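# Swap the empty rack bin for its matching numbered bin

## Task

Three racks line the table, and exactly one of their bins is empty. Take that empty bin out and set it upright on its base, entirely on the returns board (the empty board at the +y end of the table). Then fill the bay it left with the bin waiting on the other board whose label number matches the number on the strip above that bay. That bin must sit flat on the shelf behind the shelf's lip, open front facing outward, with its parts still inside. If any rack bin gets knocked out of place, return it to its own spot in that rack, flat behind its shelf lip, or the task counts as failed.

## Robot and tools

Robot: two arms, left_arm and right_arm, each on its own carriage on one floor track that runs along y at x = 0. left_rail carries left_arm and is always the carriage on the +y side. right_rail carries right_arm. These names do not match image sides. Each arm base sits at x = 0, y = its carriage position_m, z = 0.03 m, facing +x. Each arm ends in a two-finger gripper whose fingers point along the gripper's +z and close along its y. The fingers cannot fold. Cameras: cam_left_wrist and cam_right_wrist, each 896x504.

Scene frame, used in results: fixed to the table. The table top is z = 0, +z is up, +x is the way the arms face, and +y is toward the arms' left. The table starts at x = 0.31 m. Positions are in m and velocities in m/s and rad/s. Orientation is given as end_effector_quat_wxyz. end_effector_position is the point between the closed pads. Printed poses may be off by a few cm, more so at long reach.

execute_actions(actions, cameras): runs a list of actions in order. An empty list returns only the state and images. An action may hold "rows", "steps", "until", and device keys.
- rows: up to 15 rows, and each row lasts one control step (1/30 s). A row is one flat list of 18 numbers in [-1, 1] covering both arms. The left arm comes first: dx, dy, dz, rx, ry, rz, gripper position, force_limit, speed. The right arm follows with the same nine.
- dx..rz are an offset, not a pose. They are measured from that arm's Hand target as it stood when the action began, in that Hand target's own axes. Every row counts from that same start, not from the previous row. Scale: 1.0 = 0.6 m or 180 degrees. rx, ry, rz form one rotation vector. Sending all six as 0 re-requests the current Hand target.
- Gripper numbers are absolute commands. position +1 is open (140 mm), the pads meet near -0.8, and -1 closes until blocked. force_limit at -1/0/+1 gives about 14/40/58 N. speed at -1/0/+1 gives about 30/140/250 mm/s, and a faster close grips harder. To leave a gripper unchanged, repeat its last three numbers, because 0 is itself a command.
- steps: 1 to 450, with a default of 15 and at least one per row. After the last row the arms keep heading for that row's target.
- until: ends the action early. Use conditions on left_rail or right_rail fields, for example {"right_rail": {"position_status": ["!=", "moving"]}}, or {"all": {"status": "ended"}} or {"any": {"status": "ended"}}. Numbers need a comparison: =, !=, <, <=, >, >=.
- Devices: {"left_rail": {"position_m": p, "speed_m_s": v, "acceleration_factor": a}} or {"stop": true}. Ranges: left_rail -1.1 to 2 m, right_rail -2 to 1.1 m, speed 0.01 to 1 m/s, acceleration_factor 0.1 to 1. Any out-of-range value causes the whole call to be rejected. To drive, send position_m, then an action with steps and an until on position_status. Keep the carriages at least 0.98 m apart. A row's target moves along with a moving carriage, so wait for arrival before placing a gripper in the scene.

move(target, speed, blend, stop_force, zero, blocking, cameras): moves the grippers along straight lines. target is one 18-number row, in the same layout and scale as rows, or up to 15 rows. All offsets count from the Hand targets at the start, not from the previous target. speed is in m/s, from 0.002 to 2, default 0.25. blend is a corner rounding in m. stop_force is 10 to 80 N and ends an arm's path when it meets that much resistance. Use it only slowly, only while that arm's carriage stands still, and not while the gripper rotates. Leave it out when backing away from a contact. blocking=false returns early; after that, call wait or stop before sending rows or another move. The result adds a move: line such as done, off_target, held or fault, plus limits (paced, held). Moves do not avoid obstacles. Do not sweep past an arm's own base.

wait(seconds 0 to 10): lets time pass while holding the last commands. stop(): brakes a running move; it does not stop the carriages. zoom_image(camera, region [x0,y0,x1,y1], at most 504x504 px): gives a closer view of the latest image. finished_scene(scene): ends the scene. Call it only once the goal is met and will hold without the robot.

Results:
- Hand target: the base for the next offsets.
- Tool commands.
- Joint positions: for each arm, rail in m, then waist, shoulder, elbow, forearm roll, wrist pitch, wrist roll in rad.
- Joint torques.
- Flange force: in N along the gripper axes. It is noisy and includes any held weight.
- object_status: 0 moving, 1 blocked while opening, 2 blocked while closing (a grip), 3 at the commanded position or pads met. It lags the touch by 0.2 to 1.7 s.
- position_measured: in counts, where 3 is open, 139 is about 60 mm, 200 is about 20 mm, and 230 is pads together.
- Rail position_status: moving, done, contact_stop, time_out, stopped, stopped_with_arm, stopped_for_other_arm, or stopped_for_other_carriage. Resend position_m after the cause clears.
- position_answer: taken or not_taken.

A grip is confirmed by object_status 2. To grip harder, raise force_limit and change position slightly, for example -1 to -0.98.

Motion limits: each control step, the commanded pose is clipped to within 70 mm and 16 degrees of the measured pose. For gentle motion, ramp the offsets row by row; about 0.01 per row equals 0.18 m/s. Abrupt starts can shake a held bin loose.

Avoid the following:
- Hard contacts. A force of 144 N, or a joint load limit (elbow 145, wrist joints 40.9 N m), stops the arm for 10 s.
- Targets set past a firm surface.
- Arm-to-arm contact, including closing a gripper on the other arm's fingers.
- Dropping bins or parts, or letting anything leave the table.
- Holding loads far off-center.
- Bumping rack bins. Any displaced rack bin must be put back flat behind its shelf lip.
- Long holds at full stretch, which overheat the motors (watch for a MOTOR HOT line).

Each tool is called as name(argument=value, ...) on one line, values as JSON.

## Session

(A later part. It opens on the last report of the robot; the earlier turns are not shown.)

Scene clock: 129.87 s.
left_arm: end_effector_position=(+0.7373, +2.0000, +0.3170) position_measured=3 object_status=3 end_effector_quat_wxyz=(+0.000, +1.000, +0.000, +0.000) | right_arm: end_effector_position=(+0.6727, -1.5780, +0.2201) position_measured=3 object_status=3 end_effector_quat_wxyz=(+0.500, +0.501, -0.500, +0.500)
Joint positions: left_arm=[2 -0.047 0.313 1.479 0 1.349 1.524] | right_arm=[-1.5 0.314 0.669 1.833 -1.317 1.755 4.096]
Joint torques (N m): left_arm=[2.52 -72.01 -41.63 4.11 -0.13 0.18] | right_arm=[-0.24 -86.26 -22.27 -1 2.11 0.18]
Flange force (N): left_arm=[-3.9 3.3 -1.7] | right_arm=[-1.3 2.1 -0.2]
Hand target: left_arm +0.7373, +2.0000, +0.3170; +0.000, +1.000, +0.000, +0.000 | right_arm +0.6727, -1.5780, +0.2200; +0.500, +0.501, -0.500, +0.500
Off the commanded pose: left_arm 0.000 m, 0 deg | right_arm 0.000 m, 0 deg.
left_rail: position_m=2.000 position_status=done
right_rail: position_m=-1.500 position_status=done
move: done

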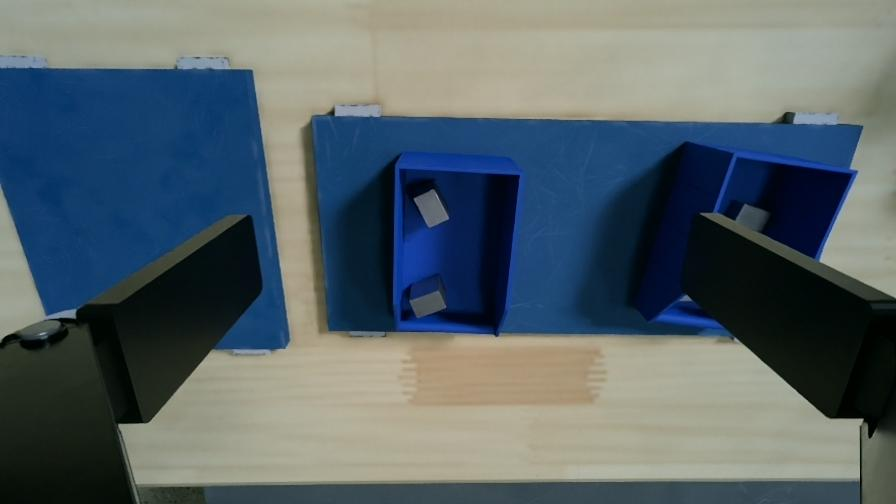

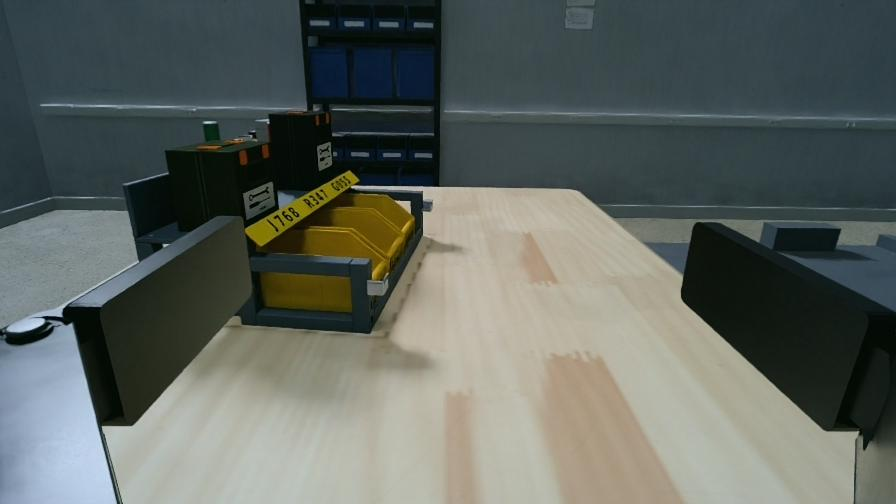

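move(target=[-0.145,0.013,0.42,0,0,0,1,1,1,0.25,-0.1,0,0.683,-0.041,-0.683,1,1,1])

execute_actions(actions=[{"right_rail":{"position_m":-2.0},"steps":200,"until":{"right_rail":{"position_status":"done"}}}])

Scene clock: 161.57 s.
left_arm: end_effector_position=(+0.6503, +1.9922, +0.0650) position_measured=3 object_status=3 end_effector_quat_wxyz=(+0.000, +1.000, +0.000, +0.000) | right_arm: end_effector_position=(+0.7329, -1.5780, +0.3700) position_measured=3 object_status=3 end_effector_quat_wxyz=(+0.004, +0.752, +0.659, +0.005)
Joint positions: left_arm=[2 -0.065 0.37 1.907 0 0.864 1.506] | right_arm=[-1.5 -0.154 0.291 1.412 0.002 1.425 -0.021]
Joint torques (N m): left_arm=[2.48 -68.38 -32.6 3.15 -0.16 0.19] | right_arm=[-0.24 -72.06 -42.04 4.44 -0.02 0.12]
Flange force (N): left_arm=[-3.7 3.4 -3.3] | right_arm=[0.3 0.7 1.7]
Hand target: left_arm +0.6503, +1.9922, +0.0650; +0.000, +1.000, +0.000, +0.000 | right_arm +0.7329, -1.5780, +0.3700; +0.004, +0.752, +0.659, +0.005
Off the commanded pose: left_arm 0.000 m, 0 deg | right_arm 0.000 m, 0 deg.
left_rail: position_m=2.000 position_status=done
right_rail: position_m=-1.500 position_status=done
move: done

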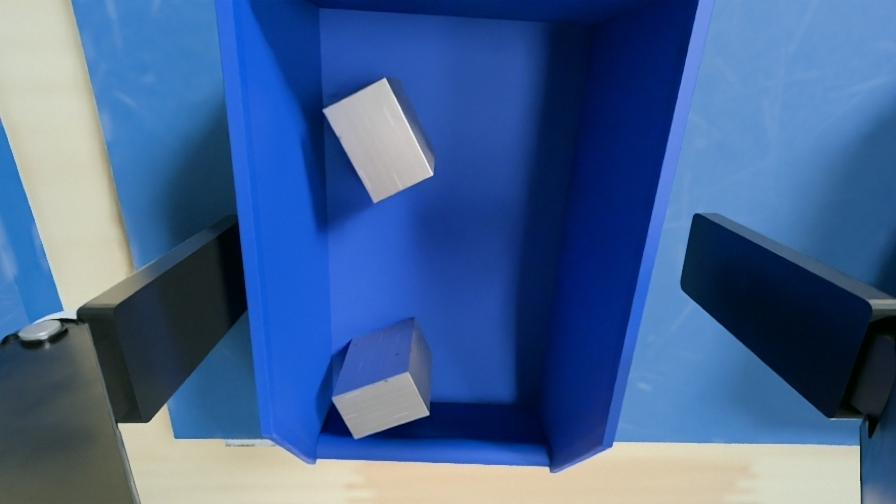

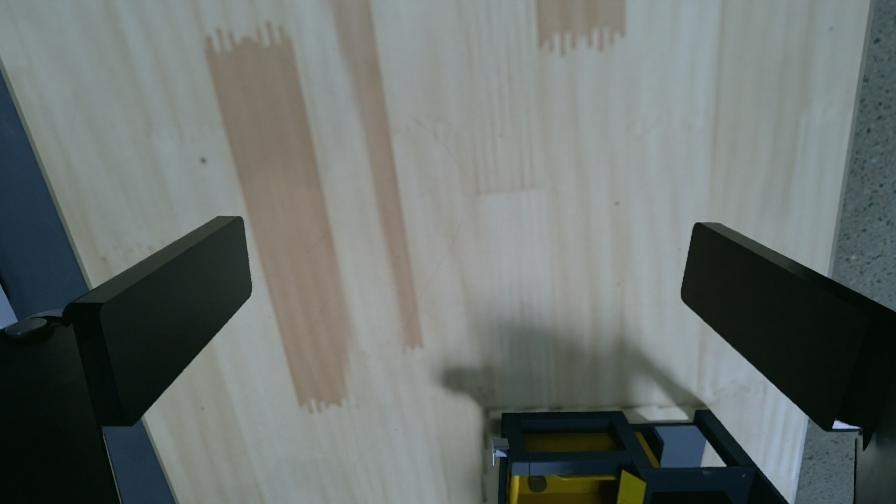

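Scene clock: 162.97 s.
left_arm: end_effector_position=(+0.6503, +1.9922, +0.0650) position_measured=3 object_status=3 end_effector_quat_wxyz=(+0.000, +1.000, +0.000, +0.000) | right_arm: end_effector_position=(+0.7329, -2.0778, +0.3700) position_measured=3 object_status=3 end_effector_quat_wxyz=(+0.004, +0.752, +0.659, +0.005)
Joint positions: left_arm=[2 -0.065 0.37 1.907 0 0.864 1.506] | right_arm=[-2 -0.154 0.291 1.412 0.002 1.425 -0.021]
Joint torques (N m): left_arm=[2.22 -68.6 -32.39 3.11 -0.14 0.11] | right_arm=[-0.38 -71.74 -41.99 4.41 -0.04 0.31]
Flange force (N): left_arm=[-2.8 3.1 -3.1] | right_arm=[0.3 -0.1 1.1]
Hand target: left_arm +0.6503, +1.9922, +0.0650; +0.000, +1.000, +0.000, +0.000 | right_arm +0.7329, -2.0779, +0.3700; +0.004, +0.752, +0.659, +0.005
Tool commands: left_gripper/position=+1.0 left_gripper/force_limit=+1.0 left_gripper/speed=+1.0 right_gripper/position=+1.0 right_gripper/force_limit=+1.0 right_gripper/speed=+1.0
Off the commanded pose: left_arm 0.000 m, 0 deg | right_arm 0.000 m, 0 deg.
left_rail: position_m=2.000 position_status=done
right_rail: position_m=-2.000 position_status=done

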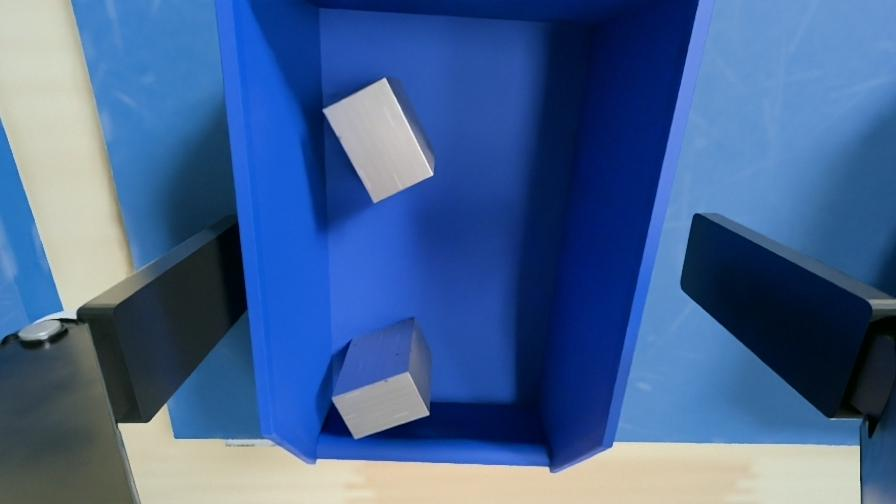

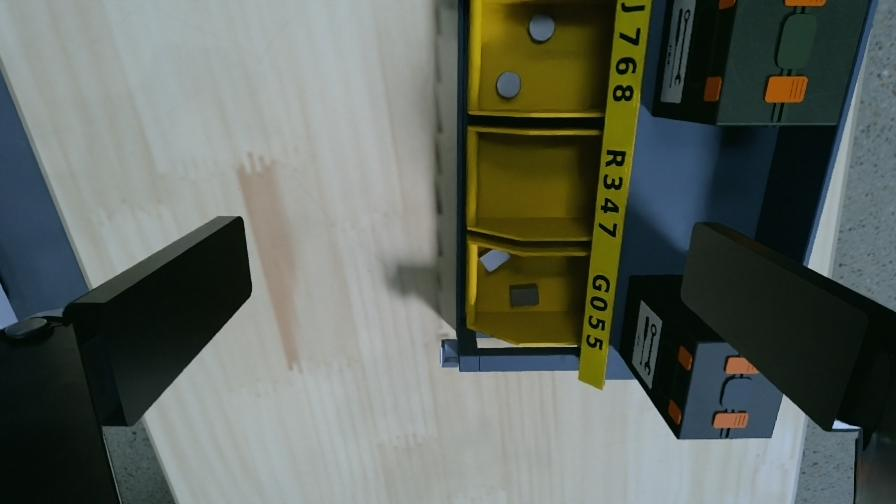

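move(target=[0,0,0.0,0,0,0,-1,-0.3,-1,-0.0717,0.039,0.35,0,0,0,-0.08,1,1])

Scene clock: 177.33 s.
left_arm: end_effector_position=(+0.6503, +1.9922, +0.0650) position_measured=74 object_status=0 end_effector_quat_wxyz=(+0.000, +1.000, +0.000, +0.000) | right_arm: end_effector_position=(+0.7531, -2.1238, +0.1602) position_measured=139 object_status=3 end_effector_quat_wxyz=(+0.004, +0.752, +0.659, +0.005)
Joint positions: left_arm=[2 -0.065 0.37 1.907 0 0.864 1.506] | right_arm=[-2 -0.209 0.432 1.608 0.003 1.089 -0.078]
Joint torques (N m): left_arm=[1.75 -59.52 -27.11 2.61 -0.55 -0.08] | right_arm=[-0.3 -81.32 -38.1 4 -0.08 0.25]
Flange force (N): left_arm=[-3.8 2.3 -17.4] | right_arm=[0.4 -0.4 1.6]
Hand target: left_arm +0.6503, +1.9922, +0.0650; +0.000, +1.000, +0.000, +0.000 | right_arm +0.7531, -2.1238, +0.1602; +0.004, +0.752, +0.659, +0.005
Off the commanded pose: left_arm 0.000 m, 0 deg | right_arm 0.000 m, 0 deg.
left_rail: position_m=2.000 position_status=done
right_rail: position_m=-2.000 position_status=done
move: done

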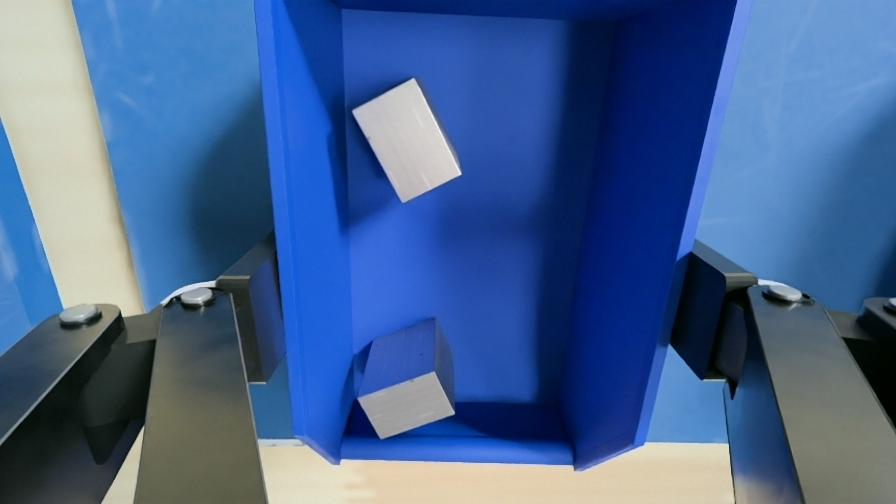

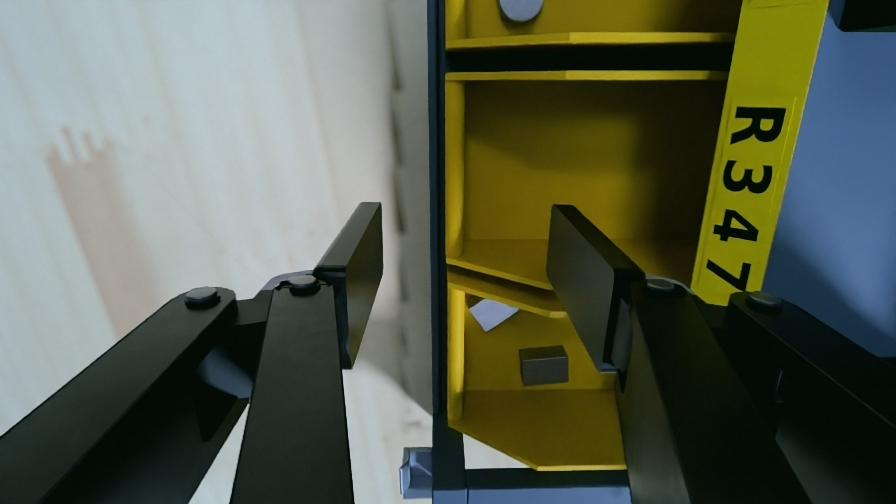

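move(target=[0,0,0.0,0,0,0,-1,-0.3,-1,0.018,0.006,0.162,0,0,0,-0.08,1,1], speed=0.08, stop_force=20)

Scene clock: 187.43 s.
left_arm: end_effector_position=(+0.6503, +1.9922, +0.0650) position_measured=74 object_status=2 end_effector_quat_wxyz=(+0.000, +1.000, +0.000, +0.000) | right_arm: end_effector_position=(+0.7593, -2.1136, +0.0631) position_measured=139 object_status=3 end_effector_quat_wxyz=(+0.004, +0.752, +0.659, +0.005)
Joint positions: left_arm=[2 -0.065 0.37 1.907 0 0.864 1.506] | right_arm=[-2 -0.194 0.52 1.671 0.003 0.938 -0.064]
Joint torques (N m): left_arm=[1.7 -59.77 -27.15 2.63 -0.59 -0.1] | right_arm=[0.16 -86.1 -34.59 3.65 -0.07 0.24]
Flange force (N): left_arm=[-3.6 2.2 -17.1] | right_arm=[-0.5 -0.2 1.3]
Hand target: left_arm +0.6503, +1.9922, +0.0650; +0.000, +1.000, +0.000, +0.000 | right_arm +0.7593, -2.1136, +0.0631; +0.004, +0.752, +0.659, +0.005
Off the commanded pose: left_arm 0.000 m, 0 deg | right_arm 0.000 m, 0 deg.
left_rail: position_m=2.000 position_status=done
right_rail: position_m=-2.000 position_status=done
move: done

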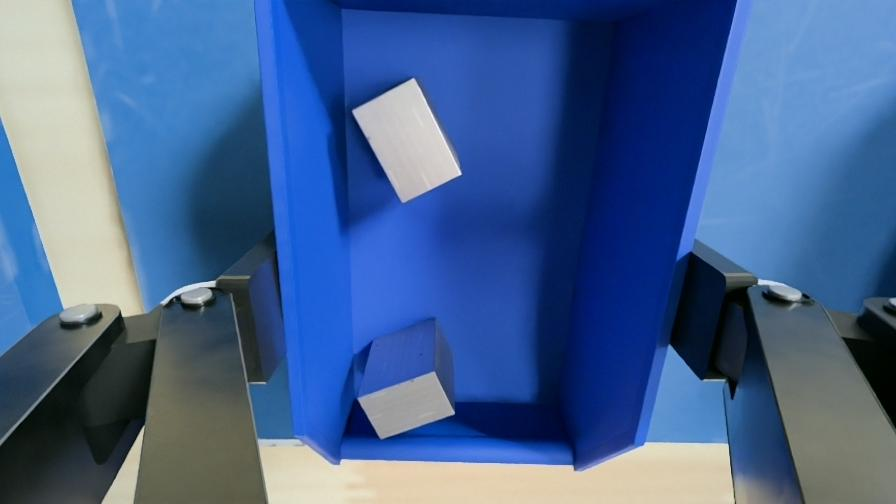

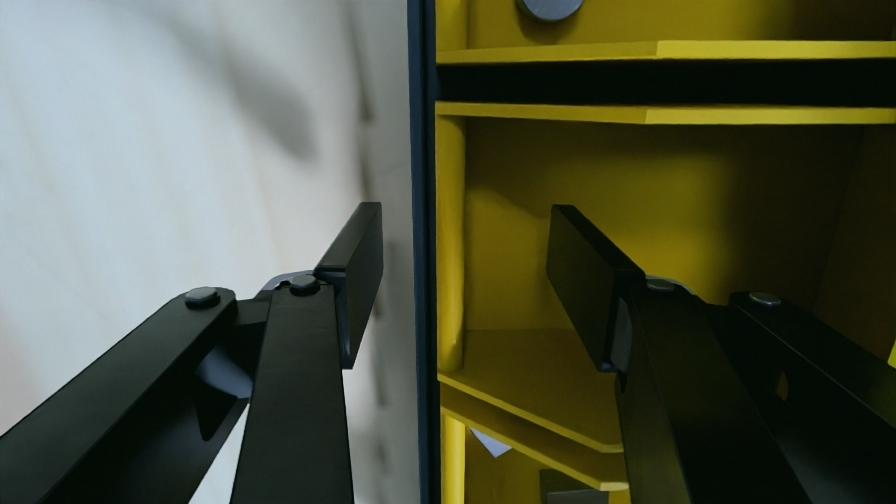

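move(target=[0,0,0.0,0,0,0,-1,-0.3,-1,0,-0.005,0.027,0,0,0,-0.08,1,1], speed=0.03, stop_force=15)

move(target=[0,0,-0.2,0,0,0,-1,-0.3,-1,0,0,0,0,0,0,-1,-0.1,-1], speed=0.1)

Scene clock: 204.03 s.
left_arm: end_effector_position=(+0.6503, +1.9922, +0.0650) position_measured=74 object_status=2 end_effector_quat_wxyz=(+0.000, +1.000, +0.000, +0.000) | right_arm: end_effector_position=(+0.7566, -2.1132, +0.0469) position_measured=139 object_status=3 end_effector_quat_wxyz=(+0.004, +0.752, +0.659, +0.005)
Joint positions: left_arm=[2 -0.065 0.37 1.907 0 0.864 1.506] | right_arm=[-2 -0.195 0.532 1.687 0.003 0.91 -0.064]
Joint torques (N m): left_arm=[1.46 -59.27 -27.08 2.57 -0.57 -0.16] | right_arm=[-0.35 -86.7 -34.16 3.58 -0.07 0.31]
Flange force (N): left_arm=[-4.4 1.2 -18.3] | right_arm=[0.3 -0.6 1.7]
Hand target: left_arm +0.6503, +1.9922, +0.0650; +0.000, +1.000, +0.000, +0.000 | right_arm +0.7566, -2.1132, +0.0469; +0.004, +0.752, +0.659, +0.005
Off the commanded pose: left_arm 0.000 m, 0 deg | right_arm 0.000 m, 0 deg.
left_rail: position_m=2.000 position_status=done
right_rail: position_m=-2.000 position_status=done
move: done

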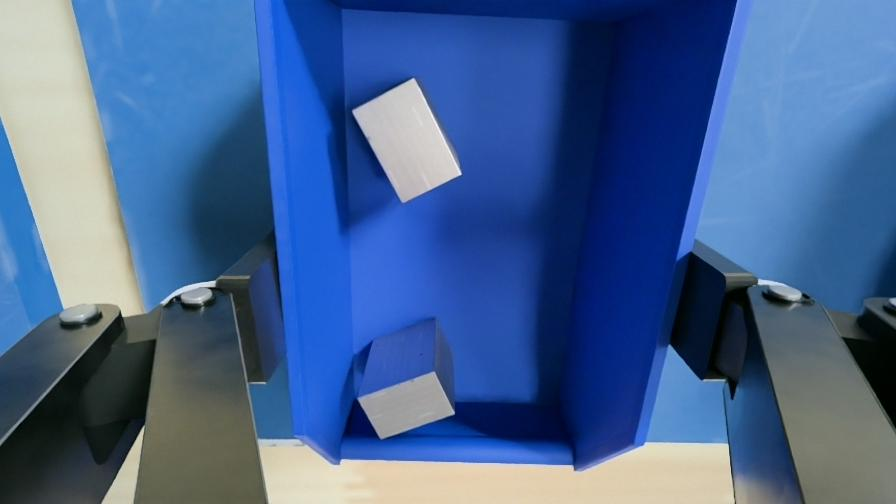

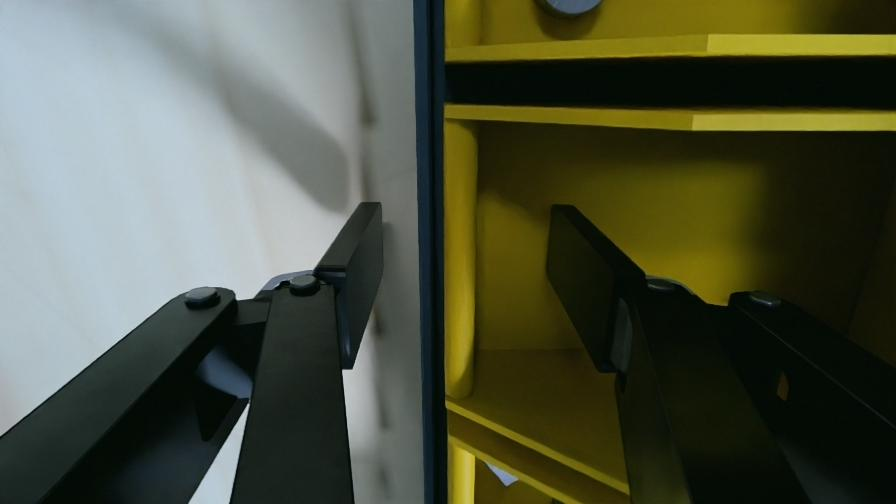

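Scene clock: 205.63 s.
left_arm: end_effector_position=(+0.6503, +1.9922, +0.1849) position_measured=74 object_status=2 end_effector_quat_wxyz=(+0.000, +1.000, +0.000, +0.000) | right_arm: end_effector_position=(+0.7565, -2.1132, +0.0468) position_measured=183 object_status=2 end_effector_quat_wxyz=(+0.004, +0.752, +0.659, +0.005)
Joint positions: left_arm=[2 -0.065 0.256 1.808 0 1.077 1.506] | right_arm=[-2 -0.195 0.532 1.687 0.003 0.91 -0.064]
Joint torques (N m): left_arm=[2.4 -65.54 -39.81 3.68 -0.14 0.12] | right_arm=[1.15 -69.79 -47.36 4.62 -14.03 0.4]
Flange force (N): left_arm=[-3.0 3.5 2.4] | right_arm=[-1.2 -38.6 -29.6]
Hand target: left_arm +0.6503, +1.9922, +0.1850; +0.000, +1.000, +0.000, +0.000 | right_arm +0.7566, -2.1132, +0.0469; +0.004, +0.752, +0.659, +0.005
Off the commanded pose: left_arm 0.000 m, 0 deg | right_arm 0.000 m, 0 deg.
left_rail: position_m=2.000 position_status=done
right_rail: position_m=-2.000 position_status=done
move: done

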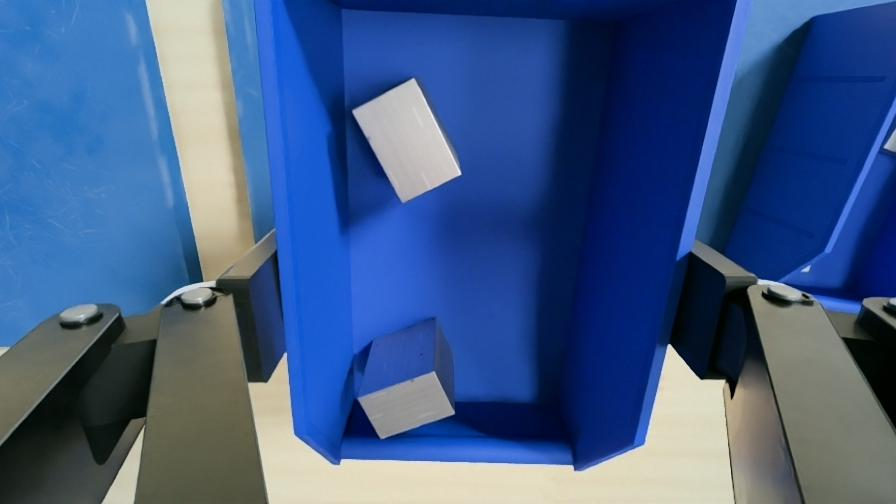

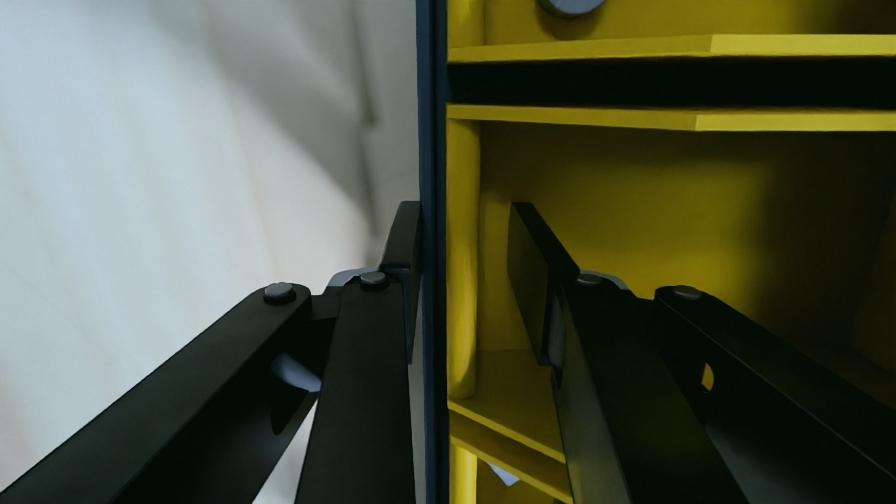

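move(target=[0,0,0.0,0,0,0,-1,-0.3,-1,0,0,0,0,0,0,-0.15,0,0], cameras=[])

move(target=[0,0,0.0,0,0,0,-1,-0.3,-1,0,0,-0.02,0,0,0,-0.15,0,0], speed=0.05, cameras=[])

move(target=[0,0,0,0,0,0,-1,-0.3,-1,0,0,0,0,0,0,-1,-0.1,-1], cameras=["cam_right_wrist"])

Scene clock: 215.40 s.
left_arm: end_effector_position=(+0.6503, +1.9922, +0.1850) position_measured=74 object_status=2 end_effector_quat_wxyz=(+0.000, +1.000, +0.000, +0.000) | right_arm: end_effector_position=(+0.7566, -2.1132, +0.0469) position_measured=148 object_status=0 end_effector_quat_wxyz=(+0.004, +0.752, +0.659, +0.005)
Joint positions: left_arm=[2 -0.065 0.256 1.808 0 1.077 1.506] | right_arm=[-2 -0.195 0.532 1.687 0.003 0.91 -0.064]
Joint torques (N m): left_arm=[2.37 -65.92 -39.88 3.76 -0.07 0.11] | right_arm=[-0.02 -86.39 -34.15 3.53 -0.01 0.27]
Flange force (N): left_arm=[-2.6 3.5 2.7] | right_arm=[0.1 -1.2 0.8]
Hand target: left_arm +0.6503, +1.9922, +0.1850; +0.000, +1.000, +0.000, +0.000 | right_arm +0.7566, -2.1132, +0.0469; +0.004, +0.752, +0.659, +0.005
Off the commanded pose: left_arm 0.000 m, 0 deg | right_arm 0.000 m, 0 deg.
left_rail: position_m=2.000 position_status=done
right_rail: position_m=-2.000 position_status=done
move: done
No camera images: "cameras" was empty.

Scene clock: 216.13 s.
left_arm: end_effector_position=(+0.6503, +1.9922, +0.1850) position_measured=74 object_status=2 end_effector_quat_wxyz=(+0.000, +1.000, +0.000, +0.000) | right_arm: end_effector_position=(+0.7564, -2.1132, +0.0588) position_measured=148 object_status=3 end_effector_quat_wxyz=(+0.004, +0.752, +0.659, +0.005)
Joint positions: left_arm=[2 -0.065 0.256 1.808 0 1.077 1.506] | right_arm=[-2 -0.195 0.52 1.681 0.003 0.928 -0.064]
Joint torques (N m): left_arm=[2.36 -65.74 -40.06 3.76 -0.16 0.17] | right_arm=[0.02 -86.14 -34.19 3.67 0.14 0.3]
Flange force (N): left_arm=[-3.1 3.5 2.7] | right_arm=[-0.2 0.1 1.5]
Hand target: left_arm +0.6503, +1.9922, +0.1850; +0.000, +1.000, +0.000, +0.000 | right_arm +0.7564, -2.1132, +0.0589; +0.004, +0.752, +0.659, +0.005
Off the commanded pose: left_arm 0.000 m, 0 deg | right_arm 0.000 m, 0 deg.
left_rail: position_m=2.000 position_status=done
right_rail: position_m=-2.000 position_status=done
move: done
No camera images: "cameras" was empty.

Scene clock: 217.80 s.
left_arm: end_effector_position=(+0.6503, +1.9922, +0.1850) position_measured=74 object_status=2 end_effector_quat_wxyz=(+0.000, +1.000, +0.000, +0.000) | right_arm: end_effector_position=(+0.7564, -2.1132, +0.0589) position_measured=216 object_status=0 end_effector_quat_wxyz=(+0.004, +0.752, +0.659, +0.005)
Joint positions: left_arm=[2 -0.065 0.256 1.808 0 1.077 1.506] | right_arm=[-2 -0.195 0.52 1.681 0.003 0.929 -0.064]
Joint torques (N m): left_arm=[2.63 -65.72 -39.9 3.78 -0.15 0.15] | right_arm=[-0.47 -84.85 -34.02 3.53 -0.21 0.31]
Flange force (N): left_arm=[-2.7 4.7 2.6] | right_arm=[0.4 -0.3 0.3]
Hand target: left_arm +0.6503, +1.9922, +0.1850; +0.000, +1.000, +0.000, +0.000 | right_arm +0.7564, -2.1132, +0.0589; +0.004, +0.752, +0.659, +0.005
Off the commanded pose: left_arm 0.000 m, 0 deg | right_arm 0.000 m, 0 deg.
left_rail: position_m=2.000 position_status=done
right_rail: position_m=-2.000 position_status=done
move: done
Images, in order (width x height): cam_right_wrist 896x504.

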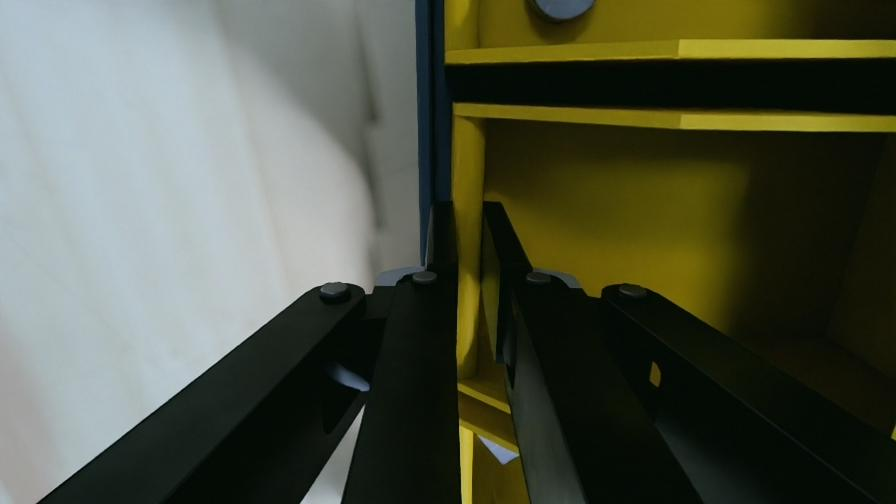

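move(target=[0,0,0,0,0,0,-1,-0.3,-1,0,0,-0.038,0,0,0,-1,0.3,-1], speed=0.05, cameras=["cam_right_wrist"])

Scene clock: 226.87 s.
left_arm: end_effector_position=(+0.6503, +1.9922, +0.1850) position_measured=74 object_status=2 end_effector_quat_wxyz=(+0.000, +1.000, +0.000, +0.000) | right_arm: end_effector_position=(+0.7561, -2.1131, +0.0816) position_measured=216 object_status=2 end_effector_quat_wxyz=(+0.004, +0.752, +0.659, +0.005)
Joint positions: left_arm=[2 -0.065 0.256 1.808 0 1.077 1.506] | right_arm=[-2 -0.195 0.498 1.667 0.003 0.964 -0.064]
Joint torques (N m): left_arm=[2.42 -65.84 -39.85 3.76 -0.14 0.08] | right_arm=[-0.12 -85.3 -36.1 3.74 -0.25 0.33]
Flange force (N): left_arm=[-2.3 4.2 2.8] | right_arm=[0.2 -1.4 1.9]
Hand target: left_arm +0.6503, +1.9922, +0.1850; +0.000, +1.000, +0.000, +0.000 | right_arm +0.7561, -2.1132, +0.0817; +0.004, +0.752, +0.659, +0.005
Off the commanded pose: left_arm 0.000 m, 0 deg | right_arm 0.000 m, 0 deg.
left_rail: position_m=2.000 position_status=done
right_rail: position_m=-2.000 position_status=done
move: done
Images, in order (width x height): cam_right_wrist 896x504.

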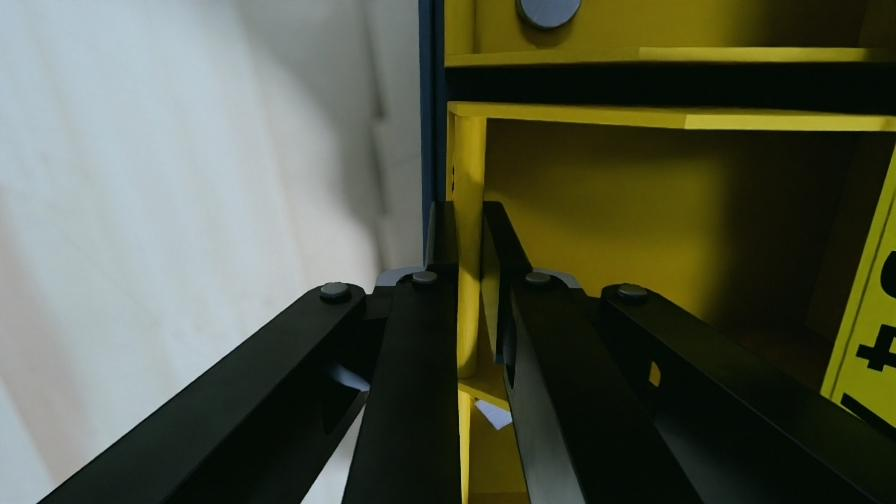

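move(target=[0,0,0,0,0,0,-1,-0.3,-1,0,-0.32,-0.005,0,0,0,-1,0.3,-1], speed=0.1, stop_force=20, cameras=["cam_right_wrist"])

Scene clock: 234.23 s.
left_arm: end_effector_position=(+0.6503, +1.9922, +0.1850) position_measured=74 object_status=2 end_effector_quat_wxyz=(+0.000, +1.000, +0.000, +0.000) | right_arm: end_effector_position=(+0.5658, -2.0878, +0.0822) position_measured=216 object_status=2 end_effector_quat_wxyz=(+0.004, +0.752, +0.659, +0.005)
Joint positions: left_arm=[2 -0.065 0.256 1.808 0 1.077 1.506] | right_arm=[-2 -0.216 0.241 2.053 0.003 0.835 -0.086]
Joint torques (N m): left_arm=[1.97 -65.84 -39.95 3.72 -0.14 0.14] | right_arm=[-0.08 -56.67 -32.9 3.31 -0.15 0.22]
Flange force (N): left_arm=[-2.8 2.4 2.7] | right_arm=[-0.1 -2.1 1.9]
Hand target: left_arm +0.6503, +1.9922, +0.1850; +0.000, +1.000, +0.000, +0.000 | right_arm +0.5658, -2.0878, +0.0822; +0.004, +0.752, +0.659, +0.005
Off the commanded pose: left_arm 0.000 m, 0 deg | right_arm 0.000 m, 0 deg.
left_rail: position_m=2.000 position_status=done
right_rail: position_m=-2.000 position_status=done
move: done
Images, in order (width x height): cam_right_wrist 896x504.

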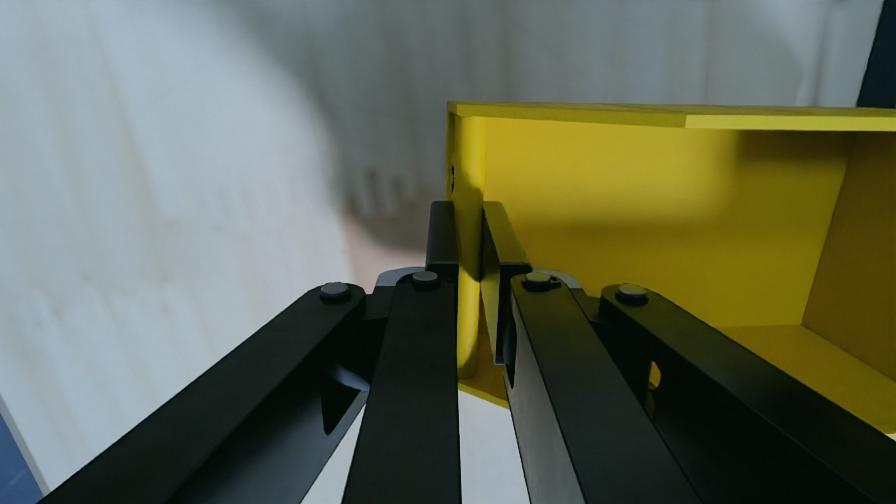

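move(target=[0,0,-0.45,0,0,0,-1,-0.3,-1,0.02,0,-0.57,0,0,-0.037,-1,0.3,-1], speed=0.2, cameras=[])

execute_actions(actions=[{"right_rail":{"position_m":0.83,"speed_m_s":0.6,"acceleration_factor":0.4},"steps":300,"until":{"right_rail":{"position_status":["!=","moving"]}}}])

Scene clock: 249.00 s.
left_arm: end_effector_position=(+0.6503, +1.9922, +0.4550) position_measured=74 object_status=2 end_effector_quat_wxyz=(+0.000, +1.000, +0.000, +0.000) | right_arm: end_effector_position=(+0.5630, -2.0759, +0.4242) position_measured=216 object_status=2 end_effector_quat_wxyz=(+0.005, +0.713, +0.701, +0.005)
Joint positions: left_arm=[2 -0.065 0.146 1.439 0 1.556 1.506] | right_arm=[-2 -0.196 0.009 1.644 0.002 1.476 -0.18]
Joint torques (N m): left_arm=[2.48 -60.02 -45.07 4.29 -0.24 0.07] | right_arm=[-0.22 -43.14 -43.11 4.55 0 0.27]
Flange force (N): left_arm=[-1.8 3.7 3.4] | right_arm=[0.5 -2.2 2.6]
Hand target: left_arm +0.6503, +1.9922, +0.4550; +0.000, +1.000, +0.000, +0.000 | right_arm +0.5630, -2.0759, +0.4242; +0.005, +0.713, +0.701, +0.005
Off the commanded pose: left_arm 0.000 m, 0 deg | right_arm 0.000 m, 0 deg.
left_rail: position_m=2.000 position_status=done
right_rail: position_m=-2.000 position_status=done
move: done
No camera images: "cameras" was empty.

Scene clock: 254.97 s.
left_arm: end_effector_position=(+0.6503, +1.9922, +0.4550) position_measured=74 object_status=2 end_effector_quat_wxyz=(+0.000, +1.000, +0.000, +0.000) | right_arm: end_effector_position=(+0.5630, +0.7541, +0.4242) position_measured=216 object_status=2 end_effector_quat_wxyz=(+0.005, +0.713, +0.701, +0.005)
Joint positions: left_arm=[2 -0.065 0.147 1.439 0 1.556 1.506] | right_arm=[0.83 -0.196 0.009 1.644 0.002 1.476 -0.18]
Joint torques (N m): left_arm=[2.42 -59.57 -45.27 4.34 -0.15 0.12] | right_arm=[-0.06 -42.86 -43.12 4.52 -0.1 0.27]
Flange force (N): left_arm=[-3.2 3.2 3.8] | right_arm=[0.1 -2.5 2.5]
Hand target: left_arm +0.6503, +1.9922, +0.4550; +0.000, +1.000, +0.000, +0.000 | right_arm +0.5630, +0.7541, +0.4242; +0.005, +0.713, +0.701, +0.005
Tool commands: left_gripper/position=-1.0 left_gripper/force_limit=-0.3 left_gripper/speed=-1.0 right_gripper/position=-1.0 right_gripper/force_limit=+0.3 right_gripper/speed=-1.0
Off the commanded pose: left_arm 0.000 m, 0 deg | right_arm 0.000 m, 0 deg.
left_rail: position_m=2.000 position_status=done
right_rail: position_m=0.830 speed_m_s=0.60 position_status=done

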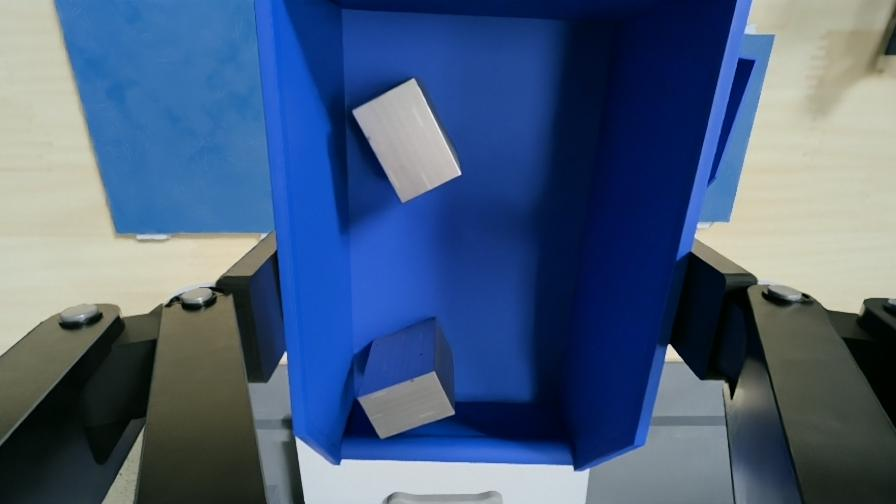

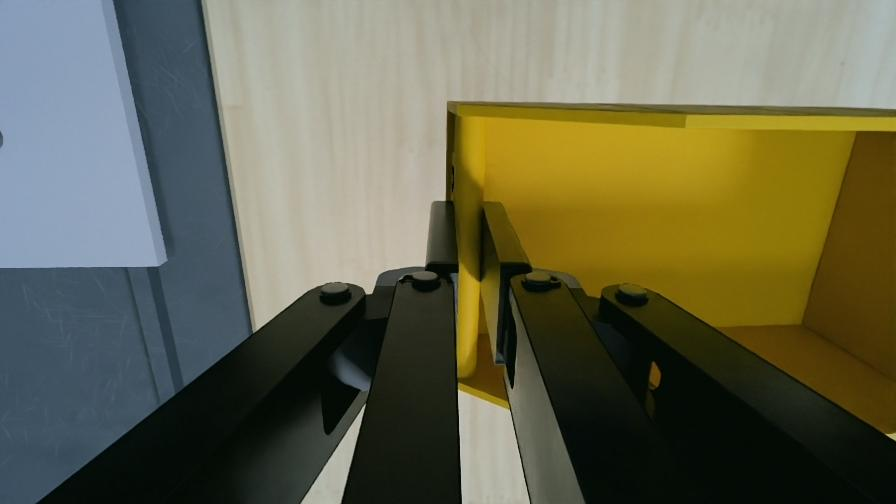

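move(target=[0,0,0,0,0,0,-1,-0.3,-1,0,0,0.58,0,0,0,-1,0.3,-1], cameras=[])

move(target=[0,0,0,0,0,0,-1,-0.3,-1,0,0,0.07,0,0,0,-1,0.3,-1], speed=0.02, stop_force=12, cameras=["cam_right_wrist"])

Scene clock: 263.80 s.
left_arm: end_effector_position=(+0.6503, +1.9922, +0.4550) position_measured=74 object_status=2 end_effector_quat_wxyz=(+0.000, +1.000, +0.000, +0.000) | right_arm: end_effector_position=(+0.5674, +0.7541, +0.0763) position_measured=216 object_status=2 end_effector_quat_wxyz=(+0.005, +0.713, +0.701, +0.005)
Joint positions: left_arm=[2 -0.065 0.147 1.439 0 1.556 1.506] | right_arm=[0.83 -0.195 0.248 2.057 0.003 0.824 -0.181]
Joint torques (N m): left_arm=[2.66 -59.9 -45.51 4.27 -0.12 0.14] | right_arm=[-0.36 -57.54 -32.39 3.31 -0.23 0.27]
Flange force (N): left_arm=[-3.0 4.1 4.2] | right_arm=[0.5 -1.6 1.5]
Hand target: left_arm +0.6503, +1.9922, +0.4550; +0.000, +1.000, +0.000, +0.000 | right_arm +0.5674, +0.7541, +0.0762; +0.005, +0.713, +0.701, +0.005
Off the commanded pose: left_arm 0.000 m, 0 deg | right_arm 0.000 m, 0 deg.
left_rail: position_m=2.000 position_status=done
right_rail: position_m=0.830 speed_m_s=0.60 position_status=done
move: done
No camera images: "cameras" was empty.

Scene clock: 265.63 s.
left_arm: end_effector_position=(+0.6503, +1.9922, +0.4550) position_measured=74 object_status=2 end_effector_quat_wxyz=(+0.000, +1.000, +0.000, +0.000) | right_arm: end_effector_position=(+0.5678, +0.7541, +0.0521) position_measured=216 object_status=2 end_effector_quat_wxyz=(+0.005, +0.713, +0.701, +0.005)
Joint positions: left_arm=[2 -0.065 0.147 1.439 0 1.556 1.506] | right_arm=[0.83 -0.195 0.279 2.073 0.003 0.776 -0.181]
Joint torques (N m): left_arm=[2.49 -59.91 -45.24 4.27 -0.15 0.12] | right_arm=[0.04 -50.25 -26.77 3.3 -0.66 0.35]
Flange force (N): left_arm=[-2.8 3.3 3.6] | right_arm=[-0.1 -4.2 -12.6]
Hand target: left_arm +0.6503, +1.9922, +0.4550; +0.000, +1.000, +0.000, +0.000 | right_arm +0.5678, +0.7541, +0.0521; +0.005, +0.713, +0.701, +0.005 (not the last commanded pose)
Off the commanded pose: left_arm 0.000 m, 0 deg | right_arm 0.018 m, 0 deg.
left_rail: position_m=2.000 position_status=done
right_rail: position_m=0.830 speed_m_s=0.60 position_status=done
move: contact (right_arm)
Images, in order (width x height): cam_right_wrist 896x504.

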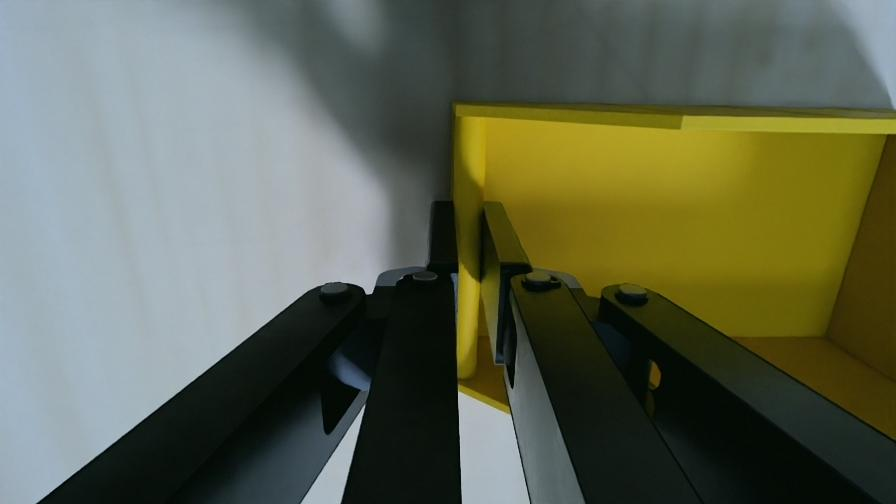

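move(target=[0,0,0,0,0,0,-1,-0.3,-1,0,0,0,0,0,0,-0.1,0,-0.8], cameras=[])

move(target=[0,0,0,0,0,0,-1,-0.3,-1,0,0,-0.6,0,0,0,-0.1,0,-0.8], cameras=["cam_right_wrist"])

execute_actions(actions=[{"right_rail":{"position_m":-0.8,"speed_m_s":1},"steps":400,"until":{"right_rail":{"position_status":["!=","moving"]}}},{"left_rail":{"position_m":0.31,"speed_m_s":0.5,"acceleration_factor":0.3},"steps":400,"until":{"left_rail":{"position_status":["!=","moving"]}}}], cameras=["cam_left_wrist"])

move(target=[0,0,0.61,0,0,0,-1,-0.3,-1,0,0,0,0,0,0,-0.1,0,-0.8], cameras=[])

move(target=[0,0,0.07,0,0,0,-1,-0.3,-1,0,0,0,0,0,0,-0.1,0,-0.8], speed=0.02, stop_force=12, cameras=["cam_left_wrist"])

Scene clock: 280.23 s.
left_arm: end_effector_position=(+0.6503, +1.9922, +0.4550) position_measured=74 object_status=2 end_effector_quat_wxyz=(+0.000, +1.000, +0.000, +0.000) | right_arm: end_effector_position=(+0.5678, +0.7541, +0.0521) position_measured=141 object_status=0 end_effector_quat_wxyz=(+0.005, +0.713, +0.701, +0.005)
Joint positions: left_arm=[2 -0.065 0.147 1.439 0 1.556 1.506] | right_arm=[0.83 -0.195 0.279 2.073 0.003 0.776 -0.181]
Joint torques (N m): left_arm=[2.61 -59.39 -45.3 4.31 -0.12 0.15] | right_arm=[-0.08 -57.8 -30.36 3.14 -0.01 0.26]
Flange force (N): left_arm=[-3.2 3.9 4.0] | right_arm=[0.3 -1.6 0.6]
Hand target: left_arm +0.6503, +1.9922, +0.4550; +0.000, +1.000, +0.000, +0.000 | right_arm +0.5678, +0.7541, +0.0521; +0.005, +0.713, +0.701, +0.005
Off the commanded pose: left_arm 0.000 m, 0 deg | right_arm 0.000 m, 0 deg.
left_rail: position_m=2.000 position_status=done
right_rail: position_m=0.830 speed_m_s=0.60 position_status=done
move: done
No camera images: "cameras" was empty.

Scene clock: 282.17 s.
left_arm: end_effector_position=(+0.6503, +1.9922, +0.4550) position_measured=74 object_status=2 end_effector_quat_wxyz=(+0.000, +1.000, +0.000, +0.000) | right_arm: end_effector_position=(+0.5631, +0.7541, +0.4121) position_measured=141 object_status=3 end_effector_quat_wxyz=(+0.005, +0.713, +0.701, +0.005)
Joint positions: left_arm=[2 -0.065 0.147 1.439 0 1.556 1.506] | right_arm=[0.83 -0.196 0.011 1.663 0.002 1.455 -0.18]
Joint torques (N m): left_arm=[2.09 -59.89 -45.37 4.33 -0.15 0.17] | right_arm=[-0.28 -42.53 -42.28 4.43 -0.21 0.27]
Flange force (N): left_arm=[-2.8 3.7 3.8] | right_arm=[0.0 -1.7 1.1]
Hand target: left_arm +0.6503, +1.9922, +0.4550; +0.000, +1.000, +0.000, +0.000 | right_arm +0.5632, +0.7541, +0.4121; +0.005, +0.713, +0.701, +0.005
Off the commanded pose: left_arm 0.000 m, 0 deg | right_arm 0.000 m, 0 deg.
left_rail: position_m=2.000 position_status=done
right_rail: position_m=0.830 speed_m_s=0.60 position_status=done
move: done
Images, in order (width x height): cam_right_wrist 896x504.

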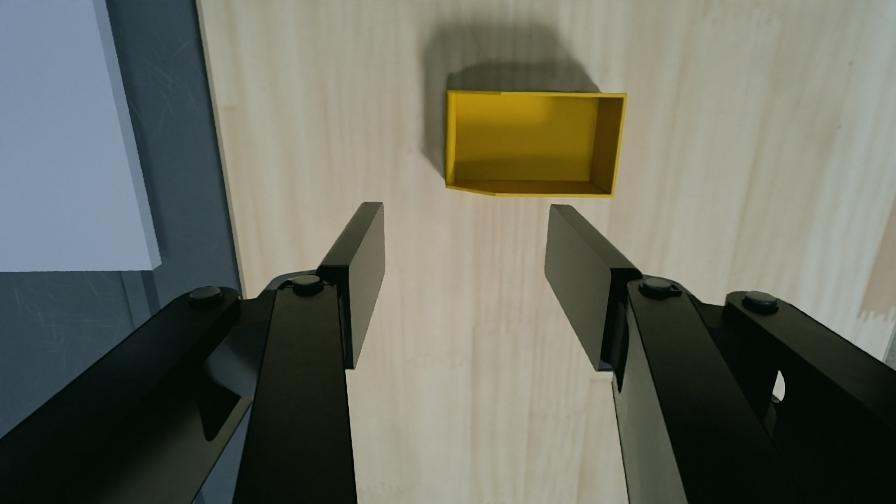

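Scene clock: 290.23 s.
left_arm: end_effector_position=(+0.6503, +0.3022, +0.4550) position_measured=74 object_status=2 end_effector_quat_wxyz=(+0.000, +1.000, +0.000, +0.000) | right_arm: end_effector_position=(+0.5632, -0.8759, +0.4121) position_measured=141 object_status=3 end_effector_quat_wxyz=(+0.005, +0.713, +0.701, +0.005)
Joint positions: left_arm=[0.31 -0.065 0.147 1.439 0 1.556 1.506] | right_arm=[-0.8 -0.196 0.011 1.663 0.002 1.455 -0.18]
Joint torques (N m): left_arm=[2.43 -59.44 -45.23 4.31 -0.09 0.08] | right_arm=[-0.63 -42.27 -42 4.5 -0.06 0.28]
Flange force (N): left_arm=[-3.2 3.6 3.8] | right_arm=[1.0 -1.8 0.6]
Flange force at the end of the 1st action (N): left_arm=[-2.5 3.1 4.0] | right_arm=[2.5 -1.1 1.1]
Hand target: left_arm +0.6503, +0.3022, +0.4550; +0.000, +1.000, +0.000, +0.000 | right_arm +0.5632, -0.8759, +0.4121; +0.005, +0.713, +0.701, +0.005
Tool commands: left_gripper/position=-1.0 left_gripper/force_limit=-0.3 left_gripper/speed=-1.0 right_gripper/position=-0.1 right_gripper/force_limit=+0.0 right_gripper/speed=-0.8
Off the commanded pose: left_arm 0.000 m, 0 deg | right_arm 0.000 m, 0 deg.
left_rail: position_m=0.310 speed_m_s=0.50 position_status=done
right_rail: position_m=-0.800 position_status=done
Images, in order (width x height): cam_left_wrist 896x504.

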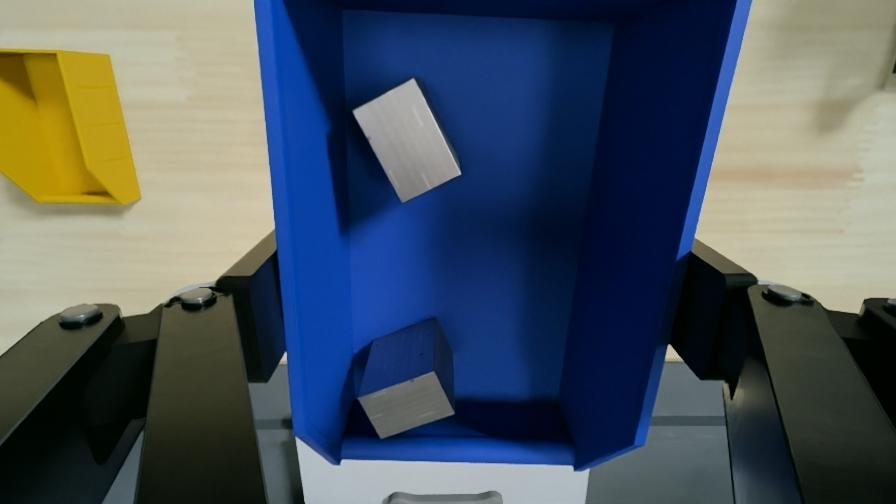

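Scene clock: 292.17 s.
left_arm: end_effector_position=(+0.6503, +0.3022, +0.0890) position_measured=74 object_status=2 end_effector_quat_wxyz=(+0.000, +1.000, +0.000, +0.000) | right_arm: end_effector_position=(+0.5632, -0.8759, +0.4121) position_measured=141 object_status=3 end_effector_quat_wxyz=(+0.005, +0.713, +0.701, +0.005)
Joint positions: left_arm=[0.31 -0.065 0.344 1.891 0 0.907 1.506] | right_arm=[-0.8 -0.196 0.011 1.663 0.002 1.455 -0.18]
Joint torques (N m): left_arm=[2.1 -71.24 -35.9 3.37 -0.16 0.11] | right_arm=[-0.24 -42 -42.11 4.43 -0.07 0.24]
Flange force (N): left_arm=[-2.3 3.1 2.6] | right_arm=[0.9 -3.1 0.4]
Hand target: left_arm +0.6503, +0.3022, +0.0890; +0.000, +1.000, +0.000, +0.000 | right_arm +0.5632, -0.8759, +0.4121; +0.005, +0.713, +0.701, +0.005
Off the commanded pose: left_arm 0.000 m, 0 deg | right_arm 0.000 m, 0 deg.
left_rail: position_m=0.310 speed_m_s=0.50 position_status=done
right_rail: position_m=-0.800 position_status=done
move: done
No camera images: "cameras" was empty.

Scene clock: 295.00 s.
left_arm: end_effector_position=(+0.6503, +0.3022, +0.0470) position_measured=74 object_status=2 end_effector_quat_wxyz=(+0.000, +1.000, +0.000, +0.000) | right_arm: end_effector_position=(+0.5632, -0.8759, +0.4121) position_measured=141 object_status=3 end_effector_quat_wxyz=(+0.005, +0.713, +0.701, +0.005)
Joint positions: left_arm=[0.31 -0.065 0.391 1.919 0 0.832 1.506] | right_arm=[-0.8 -0.196 0.011 1.663 0.002 1.455 -0.18]
Joint torques (N m): left_arm=[3 -65.4 -31.27 3.24 -1.35 0.21] | right_arm=[-0.19 -42.11 -42.11 4.45 -0.06 0.27]
Flange force (N): left_arm=[-7.0 4.9 -10.6] | right_arm=[0.3 -2.2 0.8]
Hand target: left_arm +0.6503, +0.3022, +0.0470; +0.000, +1.000, +0.000, +0.000 | right_arm +0.5632, -0.8759, +0.4121; +0.005, +0.713, +0.701, +0.005
Off the commanded pose: left_arm 0.000 m, 0 deg | right_arm 0.000 m, 0 deg.
left_rail: position_m=0.310 speed_m_s=0.50 position_status=done
right_rail: position_m=-0.800 position_status=done
move: contact (left_arm)
Images, in order (width x height): cam_left_wrist 896x504.

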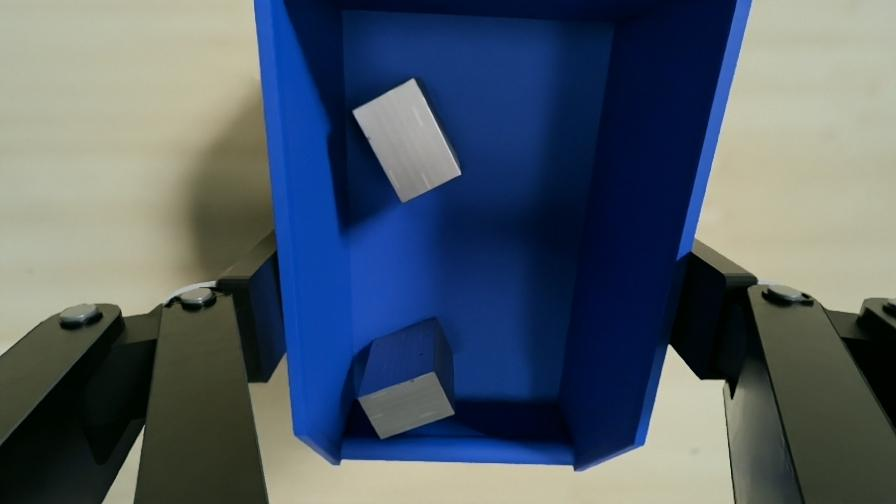

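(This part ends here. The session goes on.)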